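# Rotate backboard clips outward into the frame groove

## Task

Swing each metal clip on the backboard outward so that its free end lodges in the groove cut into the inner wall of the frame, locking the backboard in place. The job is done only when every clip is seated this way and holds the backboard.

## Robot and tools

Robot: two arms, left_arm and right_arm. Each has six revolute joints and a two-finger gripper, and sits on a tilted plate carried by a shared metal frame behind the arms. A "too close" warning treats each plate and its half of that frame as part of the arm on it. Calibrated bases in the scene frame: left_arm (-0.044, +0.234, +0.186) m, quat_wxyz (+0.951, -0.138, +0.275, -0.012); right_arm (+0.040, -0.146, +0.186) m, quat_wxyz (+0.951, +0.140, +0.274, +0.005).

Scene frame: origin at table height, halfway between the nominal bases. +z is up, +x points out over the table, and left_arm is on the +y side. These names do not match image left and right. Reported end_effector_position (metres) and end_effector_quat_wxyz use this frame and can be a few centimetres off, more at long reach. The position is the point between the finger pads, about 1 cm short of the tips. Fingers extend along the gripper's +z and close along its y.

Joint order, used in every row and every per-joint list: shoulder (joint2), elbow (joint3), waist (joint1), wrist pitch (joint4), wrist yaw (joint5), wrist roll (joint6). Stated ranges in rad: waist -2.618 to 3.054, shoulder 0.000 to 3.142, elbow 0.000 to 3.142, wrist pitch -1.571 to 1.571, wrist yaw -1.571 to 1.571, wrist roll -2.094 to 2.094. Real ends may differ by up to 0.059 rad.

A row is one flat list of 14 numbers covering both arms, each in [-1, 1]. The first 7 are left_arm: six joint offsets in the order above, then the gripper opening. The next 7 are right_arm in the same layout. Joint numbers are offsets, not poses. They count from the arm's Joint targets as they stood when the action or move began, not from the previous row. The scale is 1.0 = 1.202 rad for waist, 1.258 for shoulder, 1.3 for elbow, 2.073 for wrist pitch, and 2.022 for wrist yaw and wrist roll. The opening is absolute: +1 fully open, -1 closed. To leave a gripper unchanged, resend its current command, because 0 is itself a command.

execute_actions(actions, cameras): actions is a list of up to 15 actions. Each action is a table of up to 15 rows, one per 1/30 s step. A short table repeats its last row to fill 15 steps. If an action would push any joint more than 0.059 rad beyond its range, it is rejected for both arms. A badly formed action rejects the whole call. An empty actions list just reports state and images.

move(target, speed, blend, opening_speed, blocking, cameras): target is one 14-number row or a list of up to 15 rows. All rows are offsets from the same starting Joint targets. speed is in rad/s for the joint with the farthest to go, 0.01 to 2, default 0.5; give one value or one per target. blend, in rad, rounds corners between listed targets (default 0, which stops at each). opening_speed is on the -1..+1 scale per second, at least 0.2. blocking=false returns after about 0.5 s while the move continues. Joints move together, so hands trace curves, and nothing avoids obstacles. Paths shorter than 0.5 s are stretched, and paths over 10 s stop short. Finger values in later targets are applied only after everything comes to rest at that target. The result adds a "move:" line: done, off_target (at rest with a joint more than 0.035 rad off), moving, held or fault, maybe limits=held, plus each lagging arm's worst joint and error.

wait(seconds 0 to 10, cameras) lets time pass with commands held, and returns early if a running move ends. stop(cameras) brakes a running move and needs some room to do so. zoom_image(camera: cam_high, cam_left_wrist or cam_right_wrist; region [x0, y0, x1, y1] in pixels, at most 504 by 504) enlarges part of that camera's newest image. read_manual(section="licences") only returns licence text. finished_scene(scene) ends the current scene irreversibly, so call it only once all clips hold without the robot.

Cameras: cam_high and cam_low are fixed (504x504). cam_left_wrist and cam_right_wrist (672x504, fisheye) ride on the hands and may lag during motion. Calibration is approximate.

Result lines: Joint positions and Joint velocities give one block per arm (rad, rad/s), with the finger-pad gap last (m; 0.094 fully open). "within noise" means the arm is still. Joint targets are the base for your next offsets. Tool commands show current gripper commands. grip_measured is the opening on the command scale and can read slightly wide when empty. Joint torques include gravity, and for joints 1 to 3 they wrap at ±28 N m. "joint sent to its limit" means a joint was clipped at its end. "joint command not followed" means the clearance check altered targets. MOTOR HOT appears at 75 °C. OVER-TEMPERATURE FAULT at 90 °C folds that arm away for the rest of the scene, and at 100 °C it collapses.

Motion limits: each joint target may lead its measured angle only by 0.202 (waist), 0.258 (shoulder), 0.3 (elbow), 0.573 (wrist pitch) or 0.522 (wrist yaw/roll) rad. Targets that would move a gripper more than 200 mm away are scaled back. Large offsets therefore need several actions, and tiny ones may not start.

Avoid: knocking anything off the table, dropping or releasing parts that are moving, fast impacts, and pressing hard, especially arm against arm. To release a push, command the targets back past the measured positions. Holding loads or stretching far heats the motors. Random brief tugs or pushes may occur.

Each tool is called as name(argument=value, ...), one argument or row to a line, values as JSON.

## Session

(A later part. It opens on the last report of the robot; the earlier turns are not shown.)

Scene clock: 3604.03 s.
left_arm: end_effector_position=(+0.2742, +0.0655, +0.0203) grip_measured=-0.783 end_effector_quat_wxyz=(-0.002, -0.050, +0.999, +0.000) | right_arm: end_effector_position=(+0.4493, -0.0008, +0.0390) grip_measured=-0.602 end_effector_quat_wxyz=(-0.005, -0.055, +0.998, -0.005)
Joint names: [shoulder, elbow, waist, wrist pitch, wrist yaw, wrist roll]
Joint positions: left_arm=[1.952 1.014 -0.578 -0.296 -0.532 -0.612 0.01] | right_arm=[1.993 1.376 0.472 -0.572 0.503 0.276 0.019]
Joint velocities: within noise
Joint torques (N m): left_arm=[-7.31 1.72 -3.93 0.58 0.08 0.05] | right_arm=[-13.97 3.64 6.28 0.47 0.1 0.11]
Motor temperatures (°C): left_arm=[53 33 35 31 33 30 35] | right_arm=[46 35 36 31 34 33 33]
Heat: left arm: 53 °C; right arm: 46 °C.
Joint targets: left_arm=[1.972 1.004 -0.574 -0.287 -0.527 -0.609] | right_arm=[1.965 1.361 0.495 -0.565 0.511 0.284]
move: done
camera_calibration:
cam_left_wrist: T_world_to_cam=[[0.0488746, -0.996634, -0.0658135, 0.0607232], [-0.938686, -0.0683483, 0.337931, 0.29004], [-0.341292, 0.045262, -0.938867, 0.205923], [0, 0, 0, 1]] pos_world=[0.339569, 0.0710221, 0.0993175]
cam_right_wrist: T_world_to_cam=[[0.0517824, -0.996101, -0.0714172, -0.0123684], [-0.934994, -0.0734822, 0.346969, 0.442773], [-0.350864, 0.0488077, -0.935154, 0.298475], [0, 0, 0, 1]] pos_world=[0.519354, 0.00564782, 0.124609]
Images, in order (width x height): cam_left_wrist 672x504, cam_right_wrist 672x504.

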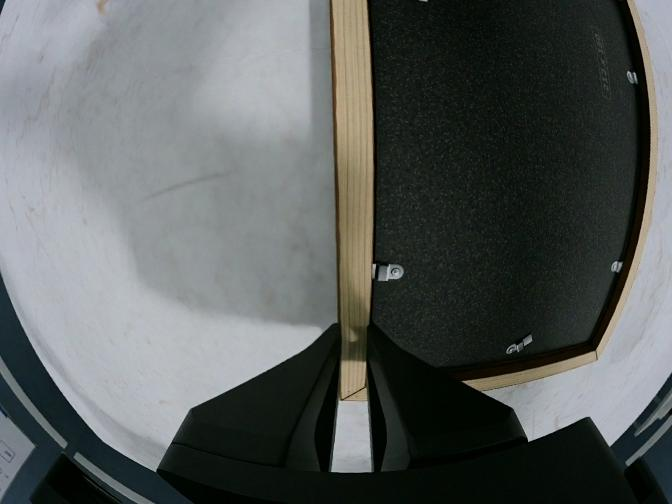

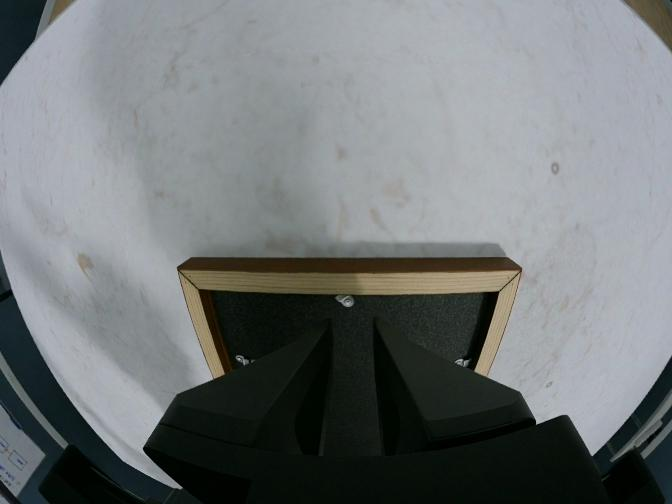

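move(
  target=[0,0,0,0,0,0,-1,0.0501,-0.0277,-0.0366,0.0386,-0.0143,-0.0208,-0.6],
  speed=0.08,
  cameras=["cam_right_wrist"],
)

zoom_image(
  camera="cam_right_wrist",
  region=[250, 220, 450, 370],
)

Scene clock: 3636.77 s.
left_arm: end_effector_position=(+0.2742, +0.0655, +0.0203) grip_measured=-0.783 end_effector_quat_wxyz=(-0.002, -0.050, +0.999, +0.000) | right_arm: end_effector_position=(+0.4465, +0.0010, +0.0281) grip_measured=-0.602 end_effector_quat_wxyz=(+0.001, -0.057, +0.998, +0.002)
Joint names: [shoulder, elbow, waist, wrist pitch, wrist yaw, wrist roll]
Joint positions: left_arm=[1.952 1.014 -0.578 -0.296 -0.532 -0.612 0.01] | right_arm=[2.002 1.339 0.46 -0.5 0.488 0.251 0.019]
Joint velocities: within noise
Joint torques (N m): left_arm=[-7.34 1.74 -3.95 0.57 0.08 0.05] | right_arm=[-8.69 3.66 3.96 0.58 -0.05 -0.11]
Motor temperatures (°C): left_arm=[53 33 35 31 33 30 35] | right_arm=[51 34 37 31 34 33 33]
Heat: left arm: 53 °C; right arm: 51 °C.
Joint targets: left_arm=[1.972 1.004 -0.574 -0.287 -0.527 -0.609] | right_arm=[2.028 1.325 0.451 -0.484 0.482 0.242]
move: done
camera_calibration:
cam_right_wrist: T_world_to_cam=[[0.0569797, -0.994601, -0.0867308, -0.0131018], [-0.938772, -0.0829421, 0.334406, 0.446064], [-0.339794, 0.0623661, -0.93843, 0.282258], [0, 0, 0, 1]] pos_world=[0.515409, 0.00636306, 0.114577]
Images, in order (width x height): cam_right_wrist 672x504.

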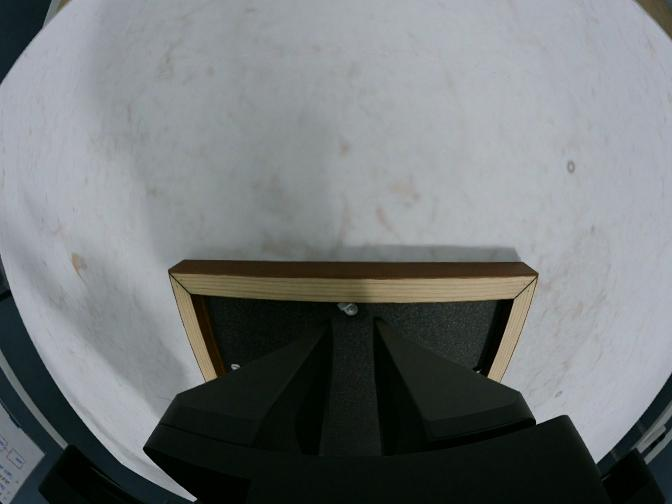

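Scaled by 2.520 from the camera's 672x504 image, which has a finer 960x720 frame.

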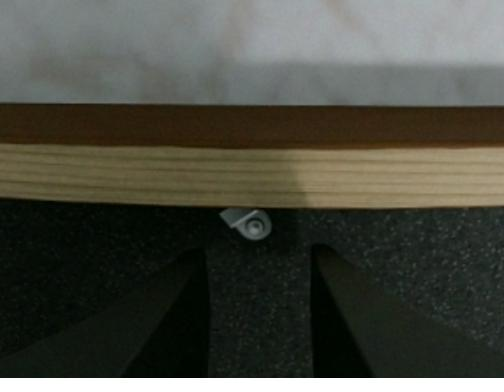

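move(
  target=[0,0,0,0,0,0,-1,0.0191,0,-0.0087,0.0116,-0.002,-0.0049,-0.6],
  speed=0.04,
  cameras=["cam_right_wrist"],
)

zoom_image(
  camera="cam_right_wrist",
  region=[250, 220, 450, 370],
)

Scene clock: 3645.77 s.
left_arm: end_effector_position=(+0.2742, +0.0655, +0.0203) grip_measured=-0.783 end_effector_quat_wxyz=(-0.002, -0.050, +0.999, +0.000) | right_arm: end_effector_position=(+0.4453, +0.0015, +0.0189) grip_measured=-0.602 end_effector_quat_wxyz=(-0.001, -0.058, +0.998, +0.002)
Joint names: [shoulder, elbow, waist, wrist pitch, wrist yaw, wrist roll]
Joint positions: left_arm=[1.952 1.014 -0.578 -0.296 -0.532 -0.612 0.01] | right_arm=[2.025 1.339 0.451 -0.476 0.485 0.241 0.019]
Joint velocities: within noise
Joint torques (N m): left_arm=[-7.34 1.74 -3.93 0.57 0.08 0.06] | right_arm=[-8.57 3.4 3.67 0.53 -0.08 -0.13]
Motor temperatures (°C): left_arm=[53 33 35 31 33 30 35] | right_arm=[48 34 37 31 34 33 33]
Heat: left arm: 53 °C; right arm: 48 °C.
Joint targets: left_arm=[1.972 1.004 -0.574 -0.287 -0.527 -0.609] | right_arm=[2.052 1.325 0.441 -0.461 0.478 0.232]
move: done
camera_calibration:
cam_right_wrist: T_world_to_cam=[[0.0590086, -0.994592, -0.0854729, -0.0143085], [-0.937475, -0.084633, 0.337606, 0.447462], [-0.343014, 0.0602071, -0.937399, 0.274618], [0, 0, 0, 1]] pos_world=[0.514526, 0.00710503, 0.105138]
Images, in order (width x height): cam_right_wrist 672x504.

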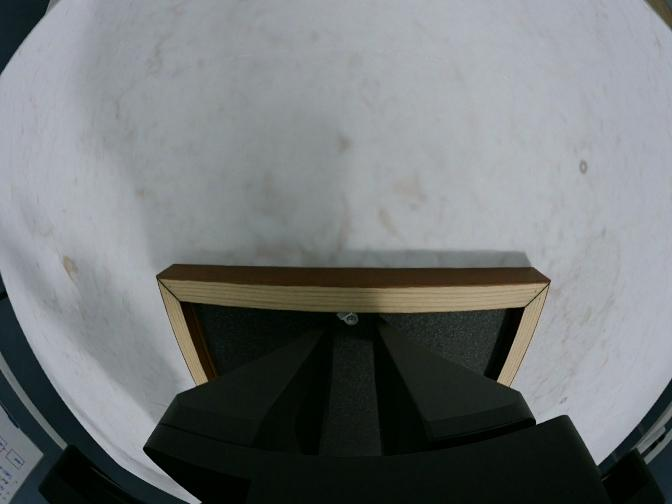

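Scaled by 2.520 from the camera's 672x504 image, which has a finer 960x720 frame.

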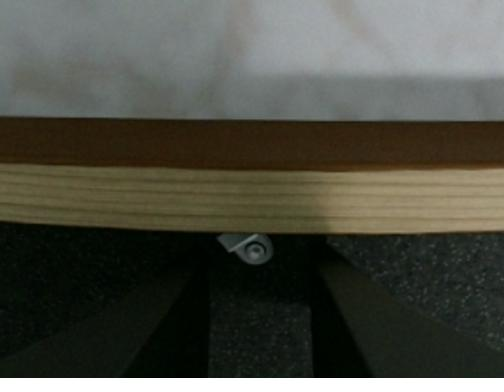

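move(
  target=[
    [0,0,0,0,0,0,-1,0.002,0,-0.001,0.0015,-0.0002,-0.0006,-0.6],
    [0,0,0,0,0,0,-1,0.002,0,-0.001,0.0015,-0.0002,-0.0006,-0.95],
  ],
  speed=0.04,
  opening_speed=0.2,
  cameras=["cam_right_wrist"],
)

zoom_image(
  camera="cam_right_wrist",
  region=[250, 220, 450, 370],
)

Scene clock: 3658.43 s.
left_arm: end_effector_position=(+0.2742, +0.0655, +0.0203) grip_measured=-0.783 end_effector_quat_wxyz=(-0.002, -0.050, +0.999, +0.000) | right_arm: end_effector_position=(+0.4457, +0.0025, +0.0189) grip_measured=-0.948 end_effector_quat_wxyz=(+0.000, -0.059, +0.998, +0.004)
Joint names: [shoulder, elbow, waist, wrist pitch, wrist yaw, wrist roll]
Joint positions: left_arm=[1.952 1.014 -0.578 -0.296 -0.532 -0.612 0.01] | right_arm=[2.025 1.339 0.451 -0.473 0.48 0.239 0.002]
Joint velocities: within noise
Joint torques (N m): left_arm=[-7.3 1.73 -3.93 0.58 0.07 0.06] | right_arm=[-8.42 3.52 3.71 0.61 -0.09 -0.14]
Motor temperatures (°C): left_arm=[53 33 35 31 33 30 35] | right_arm=[46 34 36 31 34 33 32]
Heat: left arm: 53 °C; right arm: 46 °C.
Joint targets: left_arm=[1.972 1.004 -0.574 -0.287 -0.527 -0.609] | right_arm=[2.055 1.325 0.439 -0.457 0.478 0.231]
move: done
camera_calibration:
cam_right_wrist: T_world_to_cam=[[0.0594197, -0.994102, -0.0907205, -0.0133871], [-0.937871, -0.0867191, 0.335973, 0.448182], [-0.341859, 0.0651207, -0.937492, 0.274189], [0, 0, 0, 1]] pos_world=[0.514866, 0.00770243, 0.105259]
Images, in order (width x height): cam_right_wrist 672x504.

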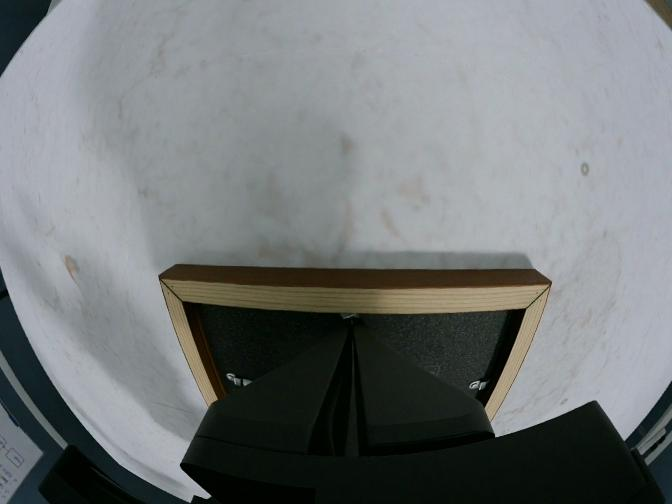

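Scaled by 2.520 from the camera's 672x504 image, which has a finer 960x720 frame.

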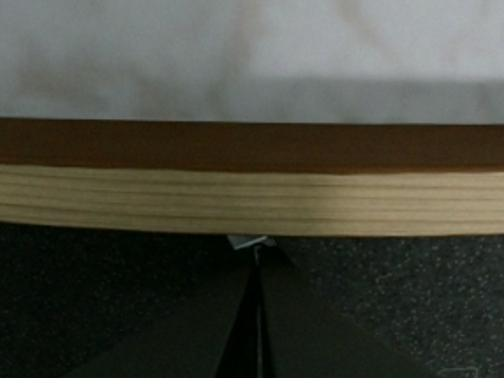

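move(
  target=[
    [0,0,0,0,0,0,-1,0,0,0,0,0,0,-0.6],
    [0,0,0,0,0,0,-1,-0.045,-0.018,0.028,-0.022,0.005,0.008,-0.6],
  ],
  speed=0.1,
  opening_speed=0.6,
  cameras=["cam_right_wrist"],
)

zoom_image(
  camera="cam_right_wrist",
  region=[300, 250, 400, 350],
)

Scene clock: 3669.03 s.
left_arm: end_effector_position=(+0.2742, +0.0655, +0.0203) grip_measured=-0.783 end_effector_quat_wxyz=(-0.002, -0.050, +0.999, +0.000) | right_arm: end_effector_position=(+0.4379, +0.0006, +0.0186) grip_measured=-0.602 end_effector_quat_wxyz=(-0.008, -0.064, +0.998, +0.002)
Joint names: [shoulder, elbow, waist, wrist pitch, wrist yaw, wrist roll]
Joint positions: left_arm=[1.952 1.014 -0.578 -0.296 -0.532 -0.612 0.01] | right_arm=[2.018 1.319 0.453 -0.479 0.481 0.239 0.019]
Joint velocities: within noise
Joint torques (N m): left_arm=[-7.35 1.73 -3.93 0.58 0.08 0.06] | right_arm=[-13.07 3.22 5.89 0.24 0.09 0.11]
Motor temperatures (°C): left_arm=[53 33 35 31 33 30 35] | right_arm=[45 33 36 31 34 33 32]
Heat: left arm: 53 °C; right arm: 45 °C.
Joint targets: left_arm=[1.972 1.004 -0.574 -0.287 -0.527 -0.609] | right_arm=[1.998 1.302 0.473 -0.503 0.488 0.247]
move: done
camera_calibration:
cam_right_wrist: T_world_to_cam=[[0.0686903, -0.993925, -0.0859907, -0.01895], [-0.931644, -0.0947364, 0.350805, 0.437799], [-0.356821, 0.0560158, -0.932492, 0.277828], [0, 0, 0, 1]] pos_world=[0.508309, 0.00707779, 0.103861]
Images, in order (width x height): cam_right_wrist 672x504.

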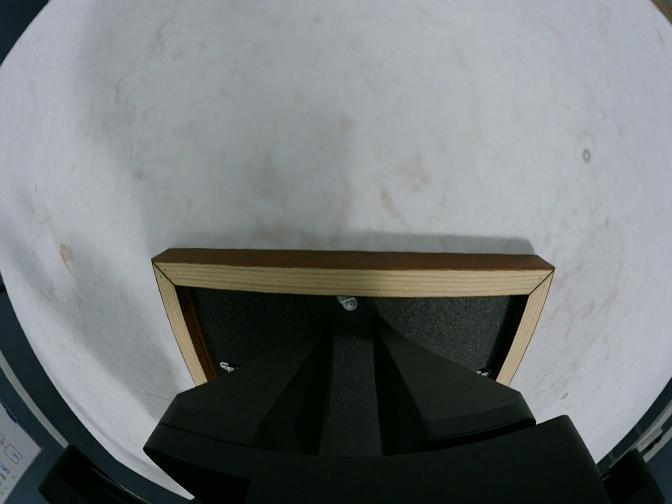

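Scaled by 5.040 from the camera's 672x504 image, which has a finer 960x720 frame.

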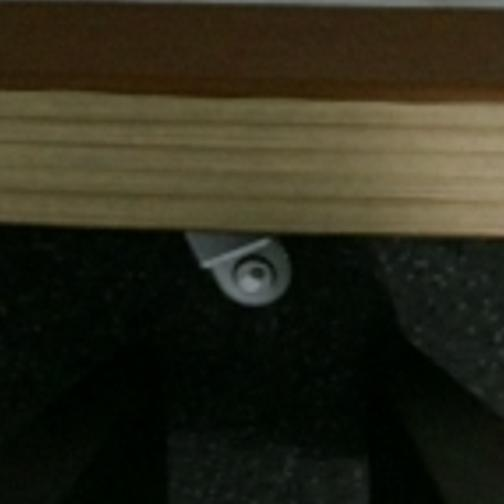

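move(
  target=[
    [0,0,0,0,0,0,-1,-0.0119,0,0.0067,-0.0058,0,0,-0.6],
    [0,0,0,0,0,0,-1,0.0302,0.0508,-0.0216,-0.0034,0.0035,0.0015,-0.6],
  ],
  speed=0.08,
  cameras=["cam_right_wrist"],
)

zoom_image(
  camera="cam_right_wrist",
  region=[300, 250, 400, 350],
)

Scene clock: 3687.37 s.
left_arm: end_effector_position=(+0.2742, +0.0655, +0.0203) grip_measured=-0.783 end_effector_quat_wxyz=(-0.002, -0.050, +0.999, +0.000) | right_arm: end_effector_position=(+0.4494, +0.0016, +0.0257) grip_measured=-0.602 end_effector_quat_wxyz=(+0.002, -0.059, +0.998, +0.003)
Joint names: [shoulder, elbow, waist, wrist pitch, wrist yaw, wrist roll]
Joint positions: left_arm=[1.952 1.014 -0.578 -0.296 -0.532 -0.612 0.01] | right_arm=[2.013 1.351 0.456 -0.497 0.486 0.242 0.019]
Joint velocities: within noise
Joint torques (N m): left_arm=[-7.32 1.74 -3.93 0.59 0.08 0.05] | right_arm=[-8.99 6.12 3.9 0.34 0.09 0.08]
Motor temperatures (°C): left_arm=[53 33 35 31 33 30 35] | right_arm=[48 33 37 31 34 33 32]
Heat: left arm: 53 °C; right arm: 48 °C.
Joint targets: left_arm=[1.972 1.004 -0.574 -0.287 -0.527 -0.609] | right_arm=[2.036 1.368 0.447 -0.510 0.495 0.250]
move: done
camera_calibration:
cam_right_wrist: T_world_to_cam=[[0.0603512, -0.994293, -0.0879748, -0.014364], [-0.939132, -0.0864234, 0.332509, 0.449872], [-0.338215, 0.0625526, -0.938988, 0.280333], [0, 0, 0, 1]] pos_world=[0.518169, 0.00706184, 0.112379]
Images, in order (width x height): cam_right_wrist 672x504.

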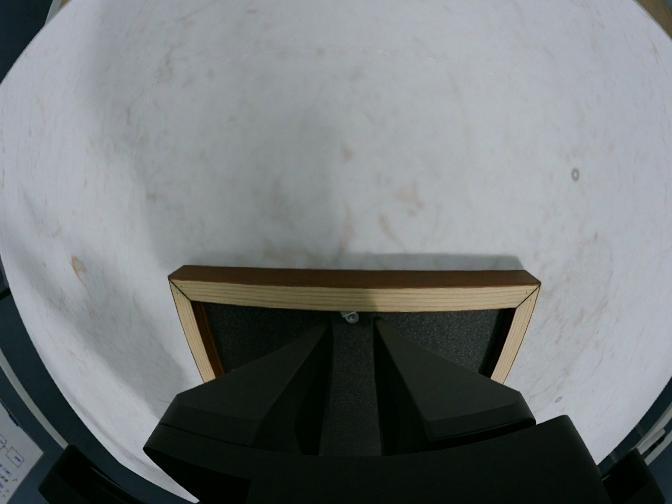

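Scaled by 5.040 from the camera's 672x504 image, which has a finer 960x720 frame.

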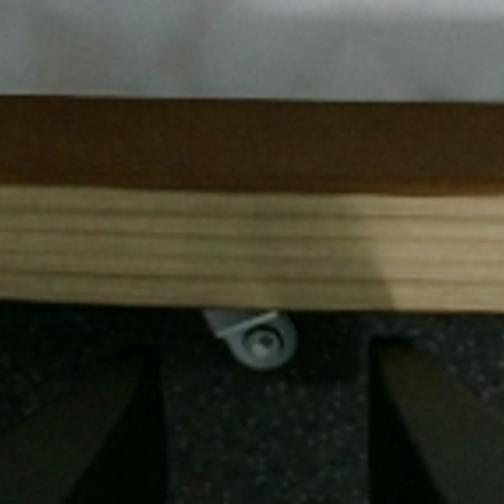

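move(
  target=[0,0,0,0,0,0,-1,0.0167,0,-0.0075,0.0203,-0.0084,-0.0104,-0.6],
  speed=0.05,
  cameras=["cam_right_wrist"],
)

zoom_image(
  camera="cam_right_wrist",
  region=[300, 250, 400, 350],
)

Scene clock: 3698.53 s.
left_arm: end_effector_position=(+0.2742, +0.0655, +0.0203) grip_measured=-0.783 end_effector_quat_wxyz=(-0.002, -0.050, +0.999, +0.000) | right_arm: end_effector_position=(+0.4479, +0.0013, +0.0189) grip_measured=-0.602 end_effector_quat_wxyz=(-0.001, -0.059, +0.998, +0.002)
Joint names: [shoulder, elbow, waist, wrist pitch, wrist yaw, wrist roll]
Joint positions: left_arm=[1.952 1.014 -0.578 -0.296 -0.532 -0.612 0.01] | right_arm=[2.029 1.351 0.449 -0.484 0.484 0.238 0.019]
Joint velocities: within noise
Joint torques (N m): left_arm=[-7.32 1.72 -3.92 0.57 0.08 0.06] | right_arm=[-8.62 6.26 3.82 0.58 -0.05 -0.12]
Motor temperatures (°C): left_arm=[53 33 35 31 33 30 35] | right_arm=[47 34 36 31 34 33 32]
Heat: left arm: 53 °C; right arm: 47 °C.
Joint targets: left_arm=[1.972 1.004 -0.574 -0.287 -0.527 -0.609] | right_arm=[2.057 1.368 0.438 -0.468 0.478 0.229]
move: done
camera_calibration:
cam_right_wrist: T_world_to_cam=[[0.0596723, -0.994563, -0.0853443, -0.0149293], [-0.937448, -0.0852097, 0.337536, 0.449875], [-0.342973, 0.0598642, -0.937436, 0.275573], [0, 0, 0, 1]] pos_world=[0.517139, 0.00698862, 0.105209]
Images, in order (width x height): cam_right_wrist 672x504.

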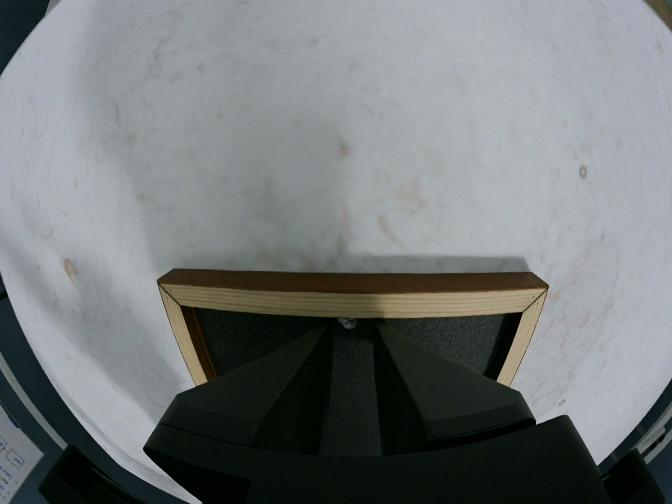

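Scaled by 5.040 from the camera's 672x504 image, which has a finer 960x720 frame.

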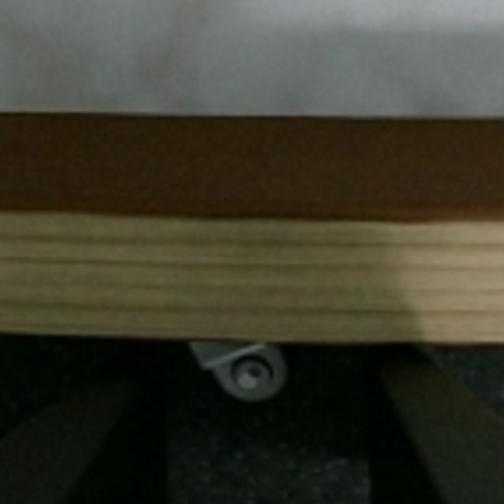

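move(
  target=[
    [0,0,0,0,0,0,-1,0.001,0,-0.0006,0.0012,-0.0002,-0.0006,-0.6],
    [0,0,0,0,0,0,-1,0.001,0,-0.0006,0.0012,-0.0002,-0.0006,-0.95],
  ],
  speed=0.04,
  opening_speed=0.2,
  cameras=["cam_right_wrist"],
)

zoom_image(
  camera="cam_right_wrist",
  region=[300, 250, 400, 350],
)

Scene clock: 3708.37 s.
left_arm: end_effector_position=(+0.2742, +0.0655, +0.0203) grip_measured=-0.783 end_effector_quat_wxyz=(-0.002, -0.050, +0.999, +0.000) | right_arm: end_effector_position=(+0.4481, +0.0033, +0.0189) grip_measured=-0.944 end_effector_quat_wxyz=(+0.000, -0.059, +0.998, +0.007)
Joint names: [shoulder, elbow, waist, wrist pitch, wrist yaw, wrist roll]
Joint positions: left_arm=[1.952 1.014 -0.578 -0.296 -0.532 -0.612 0.01] | right_arm=[2.029 1.351 0.449 -0.48 0.474 0.235 0.003]
Joint velocities: within noise
Joint torques (N m): left_arm=[-7.36 1.72 -3.93 0.57 0.07 0.05] | right_arm=[-8.5 6.12 3.64 0.6 0.02 -0.17]
Motor temperatures (°C): left_arm=[53 33 35 31 33 30 35] | right_arm=[46 34 36 31 34 33 32]
Heat: left arm: 53 °C; right arm: 46 °C.
Joint targets: left_arm=[1.972 1.004 -0.574 -0.287 -0.527 -0.609] | right_arm=[2.058 1.368 0.437 -0.466 0.478 0.228]
move: done
camera_calibration:
cam_right_wrist: T_world_to_cam=[[0.0601629, -0.993583, -0.0957755, -0.0130155], [-0.937314, -0.0892278, 0.336868, 0.450194], [-0.343252, 0.0695048, -0.936668, 0.27562], [0, 0, 0, 1]] pos_world=[0.517363, 0.00808094, 0.105262]
Images, in order (width x height): cam_right_wrist 672x504.

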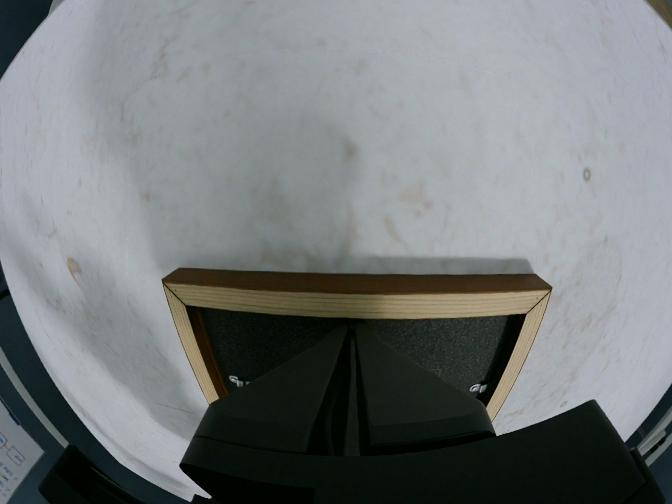

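Scaled by 5.040 from the camera's 672x504 image, which has a finer 960x720 frame.

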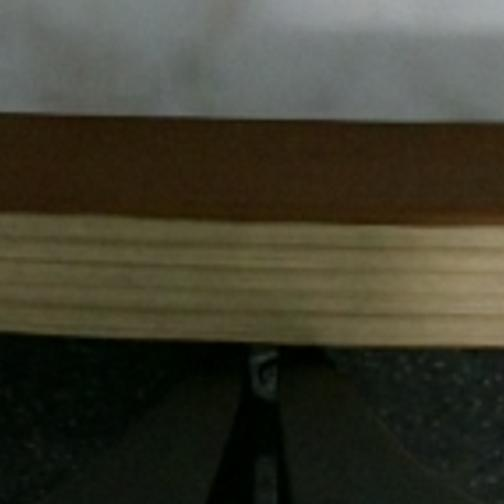

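move(
  target=[
    [0,0,0,0,0,0,-1,0,0,0,0,0,0,-0.6],
    [0,0,0,0,0,0,-1,-0.05,-0.0,0.028,-0.0315,0.005,0.008,-0.6],
  ],
  speed=0.1,
  opening_speed=0.6,
  cameras=["cam_right_wrist"],
)

zoom_image(
  camera="cam_right_wrist",
  region=[300, 250, 400, 350],
)

Scene clock: 3719.03 s.
left_arm: end_effector_position=(+0.2742, +0.0655, +0.0203) grip_measured=-0.783 end_effector_quat_wxyz=(-0.002, -0.050, +0.999, +0.000) | right_arm: end_effector_position=(+0.4436, -0.0012, +0.0211) grip_measured=-0.602 end_effector_quat_wxyz=(-0.011, -0.064, +0.998, +0.001)
Joint names: [shoulder, elbow, waist, wrist pitch, wrist yaw, wrist roll]
Joint positions: left_arm=[1.952 1.014 -0.578 -0.296 -0.532 -0.612 0.01] | right_arm=[2.022 1.351 0.448 -0.513 0.479 0.236 0.019]
Joint velocities: within noise
Joint torques (N m): left_arm=[-7.34 1.72 -3.93 0.59 0.08 0.05] | right_arm=[-13.71 6.01 6.48 0.32 0.12 0.08]
Motor temperatures (°C): left_arm=[53 33 35 31 33 30 35] | right_arm=[46 34 36 31 34 33 33]
Heat: left arm: 53 °C; right arm: 46 °C.
Joint targets: left_arm=[1.972 1.004 -0.574 -0.287 -0.527 -0.609] | right_arm=[1.995 1.368 0.471 -0.531 0.488 0.244]
move: done
camera_calibration:
cam_right_wrist: T_world_to_cam=[[0.0686445, -0.994096, -0.0840361, -0.0210049], [-0.929522, -0.0943223, 0.3565, 0.440934], [-0.362322, 0.0536416, -0.930508, 0.284741], [0, 0, 0, 1]] pos_world=[0.514468, 0.00543511, 0.105996]
Images, in order (width x height): cam_right_wrist 672x504.

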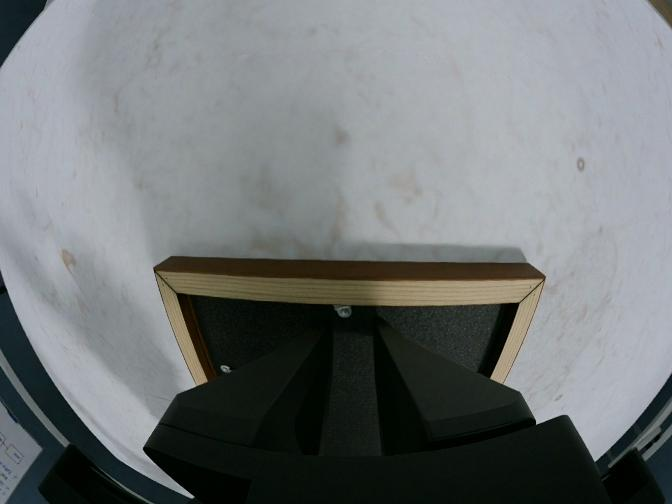

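Scaled by 5.040 from the camera's 672x504 image, which has a finer 960x720 frame.

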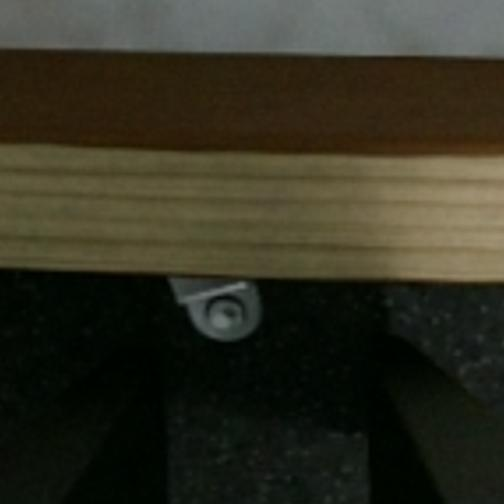

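move(
  target=[
    [0,0,0,0,0,0,-1,-0.01,0.0,0.0,0,0,0,-0.6],
    [0,0,0,0,0,0,-1,0.0397,0.0062,-0.0025,0.0203,0.0064,0.0072,-0.6],
    [0,0,0,0,0,0,-1,0.0533,0.0062,-0.0255,0.0289,-0.0045,-0.0059,-0.6],
  ],
  speed=0.06,
  cameras=["cam_right_wrist"],
)

zoom_image(
  camera="cam_right_wrist",
  region=[300, 250, 400, 350],
)

Scene clock: 3739.30 s.
left_arm: end_effector_position=(+0.2742, +0.0655, +0.0203) grip_measured=-0.783 end_effector_quat_wxyz=(-0.002, -0.050, +0.999, +0.000) | right_arm: end_effector_position=(+0.4488, +0.0007, +0.0187) grip_measured=-0.602 end_effector_quat_wxyz=(-0.002, -0.057, +0.998, +0.000)
Joint names: [shoulder, elbow, waist, wrist pitch, wrist yaw, wrist roll]
Joint positions: left_arm=[1.952 1.014 -0.578 -0.296 -0.532 -0.612 0.01] | right_arm=[2.033 1.359 0.448 -0.491 0.486 0.242 0.019]
Joint velocities: within noise
Joint torques (N m): left_arm=[-7.34 1.76 -3.93 0.58 0.08 0.05] | right_arm=[-8.54 6.17 3.95 0.67 -0.1 -0.14]
Motor temperatures (°C): left_arm=[53 33 35 31 33 30 35] | right_arm=[53 34 37 31 34 33 32]
Heat: left arm: 53 °C; right arm: 53 °C.
Joint targets: left_arm=[1.972 1.004 -0.574 -0.287 -0.527 -0.609] | right_arm=[2.062 1.376 0.440 -0.471 0.479 0.232]
move: done
camera_calibration:
cam_right_wrist: T_world_to_cam=[[0.0562097, -0.995063, -0.0817927, -0.0140894], [-0.937032, -0.0808589, 0.339755, 0.450544], [-0.344691, 0.0575448, -0.936951, 0.276432], [0, 0, 0, 1]] pos_world=[0.51825, 0.00650343, 0.104776]
Images, in order (width x height): cam_right_wrist 672x504.

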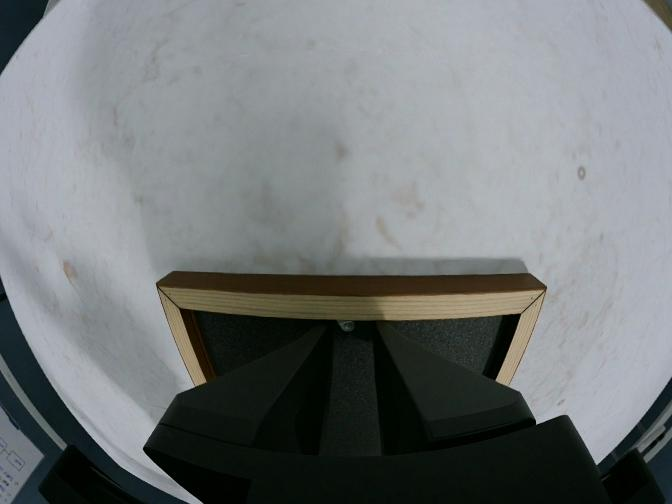

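Scaled by 5.040 from the camera's 672x504 image, which has a finer 960x720 frame.

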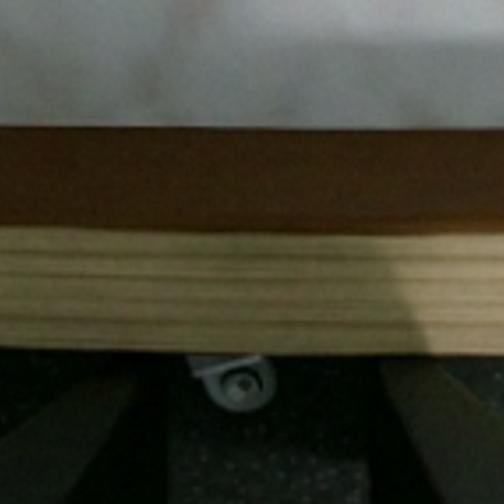

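move(
  target=[
    [0,0,0,0,0,0,-1,0.001,0,-0.0006,0.0012,-0.0002,-0.0006,-0.6],
    [0,0,0,0,0,0,-1,0.001,0,-0.0006,0.0012,-0.0002,-0.0006,-1],
  ],
  speed=0.04,
  opening_speed=0.2,
  cameras=["cam_right_wrist"],
)

move(
  target=[
    [0,0,0,0,0,0,-1,0,0,0,0,0,0,-0.6],
    [0,0,0,0,0,0,-1,-0.055,-0.0,0.028,-0.0315,0.005,0.008,-0.6],
  ],
  speed=0.1,
  opening_speed=0.6,
  cameras=["cam_right_wrist","cam_left_wrist"],
)

zoom_image(
  camera="cam_right_wrist",
  region=[300, 250, 400, 350],
)

Scene clock: 3757.73 s.
left_arm: end_effector_position=(+0.2743, +0.0654, +0.0203) grip_measured=-0.783 end_effector_quat_wxyz=(-0.002, -0.050, +0.999, +0.000) | right_arm: end_effector_position=(+0.4490, +0.0025, +0.0187) grip_measured=-0.946 end_effector_quat_wxyz=(-0.002, -0.058, +0.998, +0.005)
Joint names: [shoulder, elbow, waist, wrist pitch, wrist yaw, wrist roll]
Joint positions: left_arm=[1.952 1.014 -0.578 -0.295 -0.532 -0.612 0.01] | right_arm=[2.033 1.359 0.448 -0.487 0.478 0.239 0.003]
Joint velocities: within noise
Joint torques (N m): left_arm=[-7.34 1.72 -3.99 0.59 0.08 0.05] | right_arm=[-8.46 6.11 4.05 0.62 0 -0.1]
Motor temperatures (°C): left_arm=[53 33 35 31 33 30 35] | right_arm=[50 35 36 31 34 33 32]
Heat: left arm: 53 °C; right arm: 50 °C.
Joint targets: left_arm=[1.972 1.004 -0.574 -0.286 -0.527 -0.609] | right_arm=[2.064 1.376 0.439 -0.468 0.478 0.231]
move: done
camera_calibration:
cam_right_wrist: T_world_to_cam=[[0.0576147, -0.994179, -0.0910429, -0.0128297], [-0.936848, -0.0853513, 0.339161, 0.450802], [-0.344958, 0.0657527, -0.936312, 0.276491], [0, 0, 0, 1]] pos_world=[0.51845, 0.0075415, 0.10482]
Images, in order (width x height): cam_right_wrist 672x504.

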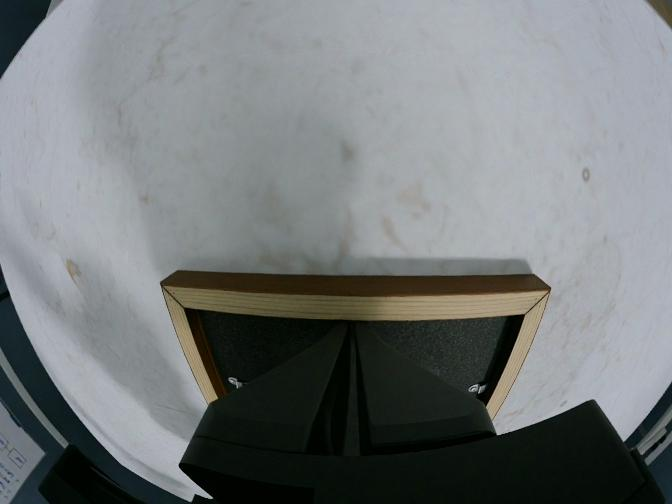

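Scene clock: 3759.83 s.
left_arm: end_effector_position=(+0.2743, +0.0654, +0.0203) grip_measured=-0.783 end_effector_quat_wxyz=(-0.002, -0.050, +0.999, +0.000) | right_arm: end_effector_position=(+0.4469, -0.0011, +0.0229) grip_measured=-0.602 end_effector_quat_wxyz=(-0.008, -0.061, +0.998, +0.002)
Joint names: [shoulder, elbow, waist, wrist pitch, wrist yaw, wrist roll]
Joint positions: left_arm=[1.952 1.014 -0.578 -0.295 -0.532 -0.612 0.01] | right_arm=[2.02 1.359 0.448 -0.516 0.479 0.239 0.019]
Joint velocities: within noise
Joint torques (N m): left_arm=[-7.31 1.72 -3.93 0.58 0.08 0.06] | right_arm=[-13.72 6.06 6.49 0.28 0.07 0.09]
Motor temperatures (°C): left_arm=[53 33 35 31 33 30 35] | right_arm=[50 35 37 31 34 33 32]
Heat: left arm: 53 °C; right arm: 50 °C.
Joint targets: left_arm=[1.972 1.004 -0.574 -0.286 -0.527 -0.609] | right_arm=[1.994 1.376 0.473 -0.534 0.488 0.247]
move: done
camera_calibration:
cam_left_wrist: T_world_to_cam=[[0.0490873, -0.996635, -0.0656399, 0.0606159], [-0.938769, -0.0684769, 0.337673, 0.290144], [-0.341032, 0.0450453, -0.938972, 0.205895], [0, 0, 0, 1]] pos_world=[0.33962, 0.0710055, 0.099335]
cam_right_wrist: T_world_to_cam=[[0.0629145, -0.994364, -0.0853338, -0.0183698], [-0.932155, -0.089094, 0.350925, 0.444645], [-0.35655, 0.0574661, -0.932507, 0.285054], [0, 0, 0, 1]] pos_world=[0.51727, 0.00496801, 0.10821]
Images, in order (width x height): cam_left_wrist 672x504, cam_right_wrist 672x504.

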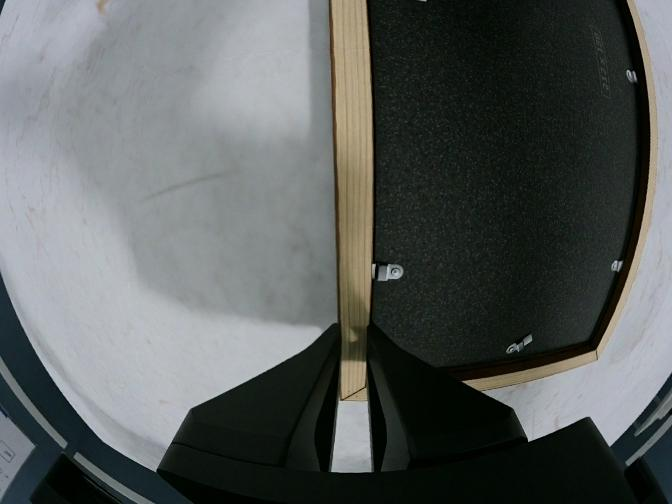

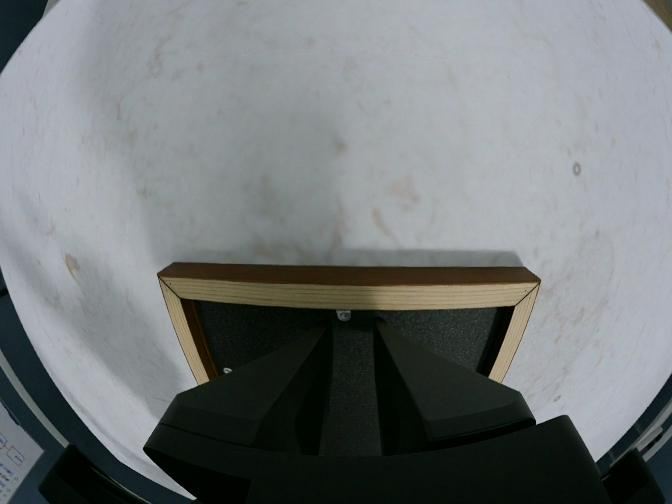

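Scaled by 5.040 from the camera's 672x504 image, which has a finer 960x720 frame.

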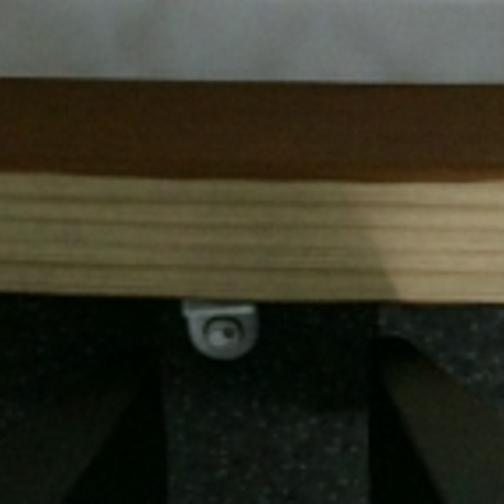

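move(
  target=[
    [0,0,0,0,0,0,-1,-0.05,0,0.02,-0.02,0.0,0.0,-0.6],
    [0,0,0,0,0,0,-1,-0.1661,-0.1585,-0.1389,0.0154,-0.0331,-0.0653,-0.4],
  ],
  speed=[0.2,0.4],
  cameras=["cam_right_wrist"],
)

zoom_image(
  camera="cam_right_wrist",
  region=[200, 220, 420, 400],
)

Scene clock: 3777.60 s.
left_arm: end_effector_position=(+0.2743, +0.0654, +0.0203) grip_measured=-0.783 end_effector_quat_wxyz=(-0.002, -0.050, +0.999, +0.000) | right_arm: end_effector_position=(+0.4317, -0.0743, +0.0404) grip_measured=-0.402 end_effector_quat_wxyz=(-0.020, -0.055, +0.998, -0.004)
Joint names: [shoulder, elbow, waist, wrist pitch, wrist yaw, wrist roll]
Joint positions: left_arm=[1.952 1.014 -0.578 -0.295 -0.532 -0.612 0.01] | right_arm=[1.811 1.183 0.31 -0.518 0.428 0.124 0.028]
Joint velocities: within noise
Joint torques (N m): left_arm=[-7.3 1.7 -3.96 0.58 0.08 0.05] | right_arm=[-12.98 3.62 3.21 0.5 -0.07 -0.12]
Motor temperatures (°C): left_arm=[53 33 35 31 33 30 35] | right_arm=[51 35 37 31 34 33 32]
Heat: left arm: 53 °C; right arm: 51 °C.
Joint targets: left_arm=[1.972 1.004 -0.574 -0.286 -0.527 -0.609] | right_arm=[1.785 1.170 0.306 -0.502 0.421 0.115]
move: done
camera_calibration:
cam_right_wrist: T_world_to_cam=[[0.0491513, -0.995997, -0.0746607, -0.0833479], [-0.924158, -0.0737039, 0.374833, 0.414588], [-0.378835, 0.0505748, -0.924081, 0.308976], [0, 0, 0, 1]] pos_world=[0.504293, -0.0680839, 0.123895]
Images, in order (width x height): cam_right_wrist 672x504.

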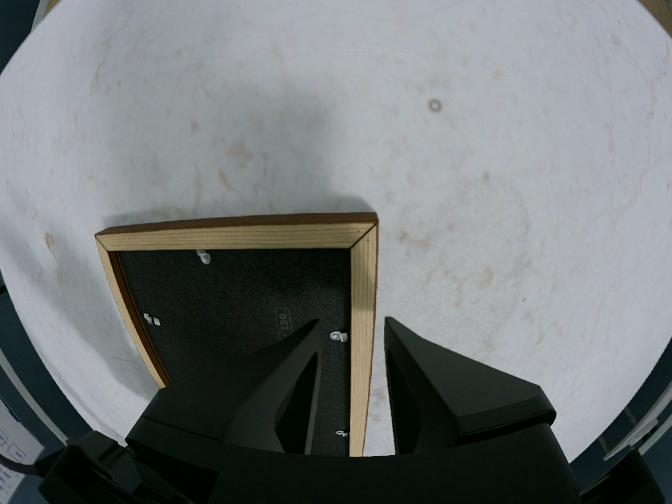

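Scaled by 2.291 from the camera's 672x504 image, which has a finer 960x720 frame.

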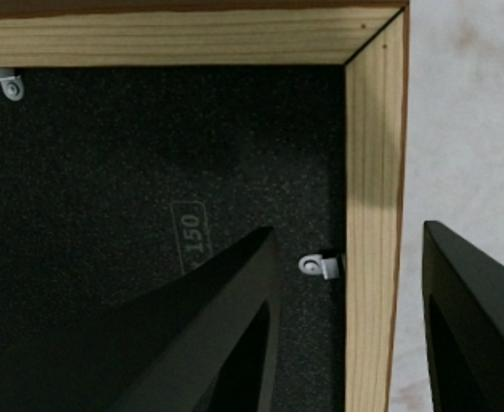

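move(
  target=[
    [0,0,0,0,0,0,-1,0.0533,-0.0315,-0.0358,0.0574,-0.0099,-0.0297,-0.4],
    [0,0,0,0,0,0,-1,0.0533,-0.0315,-0.0358,0.0574,-0.0099,-0.0297,-1],
  ],
  speed=0.12,
  opening_speed=0.3,
  cameras=["cam_right_wrist"],
)

Scene clock: 3802.07 s.
left_arm: end_effector_position=(+0.2743, +0.0654, +0.0203) grip_measured=-0.783 end_effector_quat_wxyz=(-0.002, -0.050, +0.999, +0.000) | right_arm: end_effector_position=(+0.4363, -0.0792, +0.0236) grip_measured=-0.821 end_effector_quat_wxyz=(+0.000, -0.058, +0.998, +0.002)
Joint names: [shoulder, elbow, waist, wrist pitch, wrist yaw, wrist roll]
Joint positions: left_arm=[1.952 1.014 -0.578 -0.295 -0.532 -0.612 0.01] | right_arm=[1.828 1.141 0.273 -0.397 0.407 0.063 0.008]
Joint velocities: within noise
Joint torques (N m): left_arm=[-7.32 1.74 -3.96 0.57 0.08 0.05] | right_arm=[-7.86 3.32 2.62 0.61 -0.05 -0.13]
Motor temperatures (°C): left_arm=[52 33 35 31 33 30 35] | right_arm=[49 34 36 31 34 33 32]
Heat: left arm: 52 °C; right arm: 49 °C.
Joint targets: left_arm=[1.972 1.004 -0.574 -0.286 -0.527 -0.609] | right_arm=[1.853 1.129 0.263 -0.383 0.402 0.055]
move: done
camera_calibration:
cam_right_wrist: T_world_to_cam=[[0.0574792, -0.99466, -0.0857209, -0.0929549], [-0.938013, -0.0832027, 0.336466, 0.430951], [-0.341802, 0.0610675, -0.937786, 0.280358], [0, 0, 0, 1]] pos_world=[0.505407, -0.073723, 0.109947]
Images, in order (width x height): cam_right_wrist 672x504.

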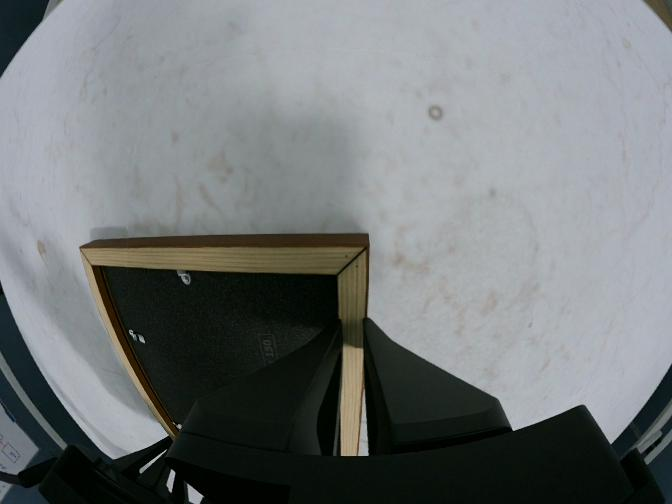

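move(
  target=[
    [0,0,0,0,0,0,-0.4,0,0,0,0,0,0,-1],
    [-0.0811,0.0231,-0.0582,-0.0646,-0.0129,-0.0297,-0.4,0,0,0,0,0,0,-1],
    [0.1383,0.2485,-0.1822,-0.1283,-0.0371,0.6662,-1,0,0,0,0,0,0,-1],
  ],
  speed=[0.2,0.2,0.7],
  cameras=["cam_left_wrist","cam_right_wrist"],
)

zoom_image(
  camera="cam_left_wrist",
  region=[240, 180, 480, 360],
)

Scene clock: 3831.90 s.
left_arm: end_effector_position=(+0.2778, -0.0159, +0.0478) grip_measured=-0.989 end_effector_quat_wxyz=(-0.001, +0.668, +0.744, +0.003) | right_arm: end_effector_position=(+0.4363, -0.0792, +0.0236) grip_measured=-0.821 end_effector_quat_wxyz=(+0.000, -0.058, +0.998, +0.002)
Joint names: [shoulder, elbow, waist, wrist pitch, wrist yaw, wrist roll]
Joint positions: left_arm=[2.124 1.311 -0.774 -0.537 -0.595 0.73 0] | right_arm=[1.828 1.141 0.273 -0.397 0.407 0.063 0.008]
Joint velocities: left_arm=[within noise] | right_arm=[0.002 -0.027 0.002 -0.037 0.022 0.154 0]
Joint torques (N m): left_arm=[-8.23 5.19 -7.23 0.31 -0.04 0.11] | right_arm=[-8.08 3.33 2.45 0.55 -0.08 -0.11]
Motor temperatures (°C): left_arm=[52 33 35 31 33 30 35] | right_arm=[45 34 35 31 34 33 34]
Heat: left arm: 52 °C; right arm: 45 °C.
Joint targets: left_arm=[2.146 1.327 -0.793 -0.553 -0.602 0.738] | right_arm=[1.853 1.129 0.263 -0.383 0.401 0.055]
move: done
camera_calibration:
cam_left_wrist: T_world_to_cam=[[-0.996033, -0.0565917, -0.0686731, 0.286669], [-0.0766103, 0.937943, 0.33822, 0.0550024], [0.045271, 0.342139, -0.938558, 0.133968], [0, 0, 0, 1]] pos_world=[0.283681, -0.0812019, 0.126821]
cam_right_wrist: T_world_to_cam=[[0.0574735, -0.994628, -0.0860982, -0.0928737], [-0.93799, -0.0833292, 0.336499, 0.430924], [-0.341865, 0.0614195, -0.93774, 0.280405], [0, 0, 0, 1]] pos_world=[0.505401, -0.0736885, 0.109945]
Images, in order (width x height): cam_left_wrist 672x504, cam_right_wrist 672x504.

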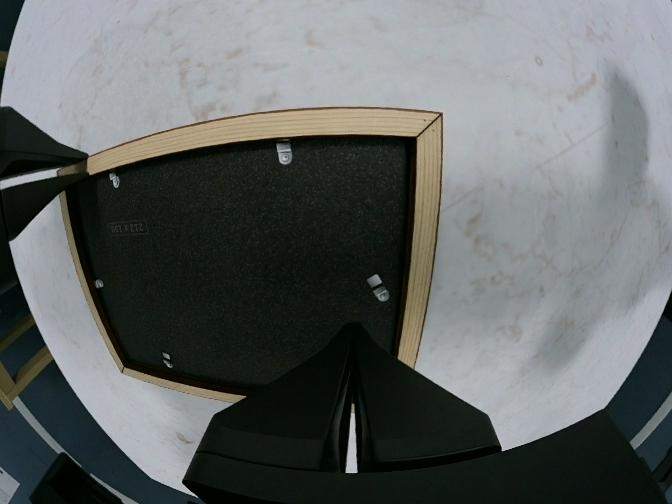

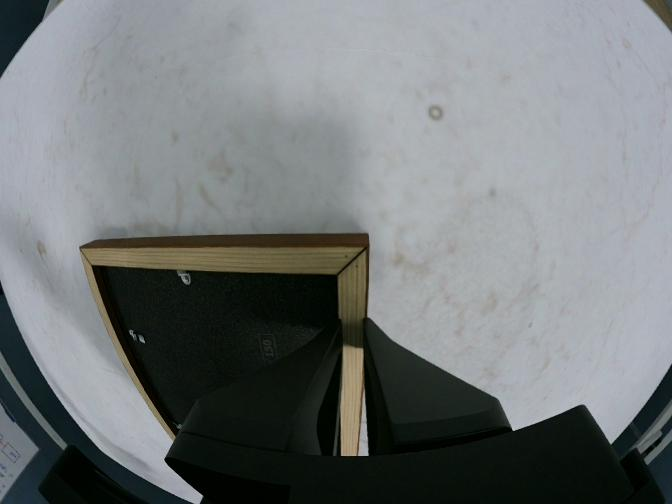

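Scaled by 2.100 from the camera's 672x504 image, which has a finer 960x720 frame.

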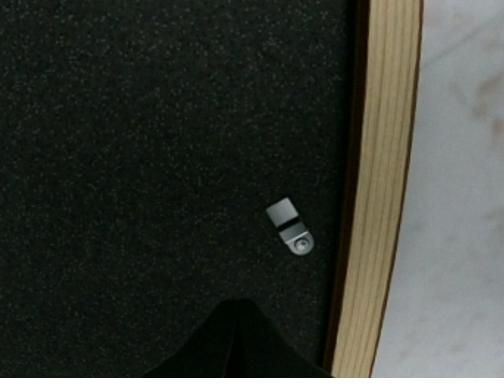

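move(
  target=[0.0533,0.015,0.0433,0.0468,0.0134,0.0193,-1,0,0,0,0,0,0,-1],
  speed=0.1,
  cameras=["cam_left_wrist"],
)

zoom_image(
  camera="cam_left_wrist",
  region=[240, 180, 480, 360],
)

Scene clock: 3877.33 s.
left_arm: end_effector_position=(+0.2805, -0.0212, +0.0243) grip_measured=-0.989 end_effector_quat_wxyz=(+0.001, +0.669, +0.743, +0.003) | right_arm: end_effector_position=(+0.4363, -0.0792, +0.0236) grip_measured=-0.821 end_effector_quat_wxyz=(+0.000, -0.058, +0.998, +0.002)
Joint names: [shoulder, elbow, waist, wrist pitch, wrist yaw, wrist roll]
Joint positions: left_arm=[2.191 1.331 -0.745 -0.468 -0.588 0.768 0] | right_arm=[1.828 1.141 0.273 -0.397 0.407 0.063 0.008]
Joint velocities: within noise
Joint torques (N m): left_arm=[-8.49 4.88 -5.38 0.63 0.14 0.14] | right_arm=[-8.21 3.3 2.63 0.58 -0.02 -0.13]
Motor temperatures (°C): left_arm=[50 35 37 31 33 30 34] | right_arm=[45 34 35 31 34 33 34]
Heat: left arm: 50 °C; right arm: 45 °C.
Joint targets: left_arm=[2.213 1.347 -0.741 -0.455 -0.575 0.777] | right_arm=[1.853 1.129 0.263 -0.383 0.401 0.055]
move: done
camera_calibration:
cam_left_wrist: T_world_to_cam=[[-0.99602, -0.0542629, -0.070707, 0.287508], [-0.0749976, 0.938902, 0.335915, 0.0677613], [0.0481592, 0.339881, -0.939234, 0.112757], [0, 0, 0, 1]] pos_world=[0.286015, -0.0863441, 0.103472]
Images, in order (width x height): cam_left_wrist 672x504.

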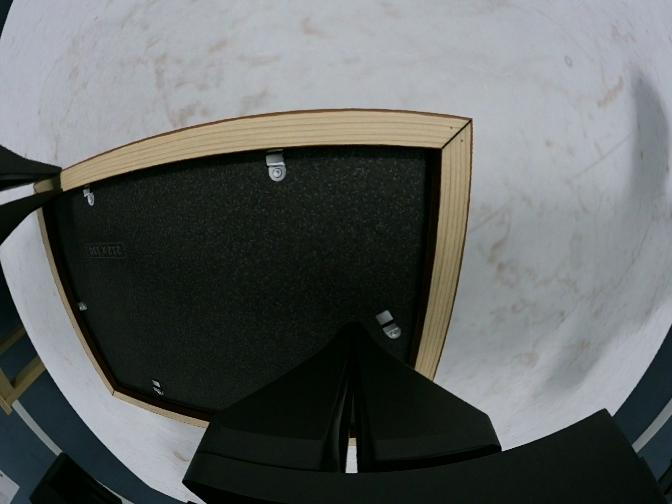

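Scaled by 2.100 from the camera's 672x504 image, which has a finer 960x720 frame.

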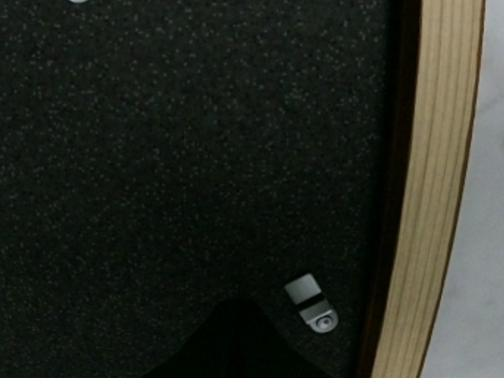

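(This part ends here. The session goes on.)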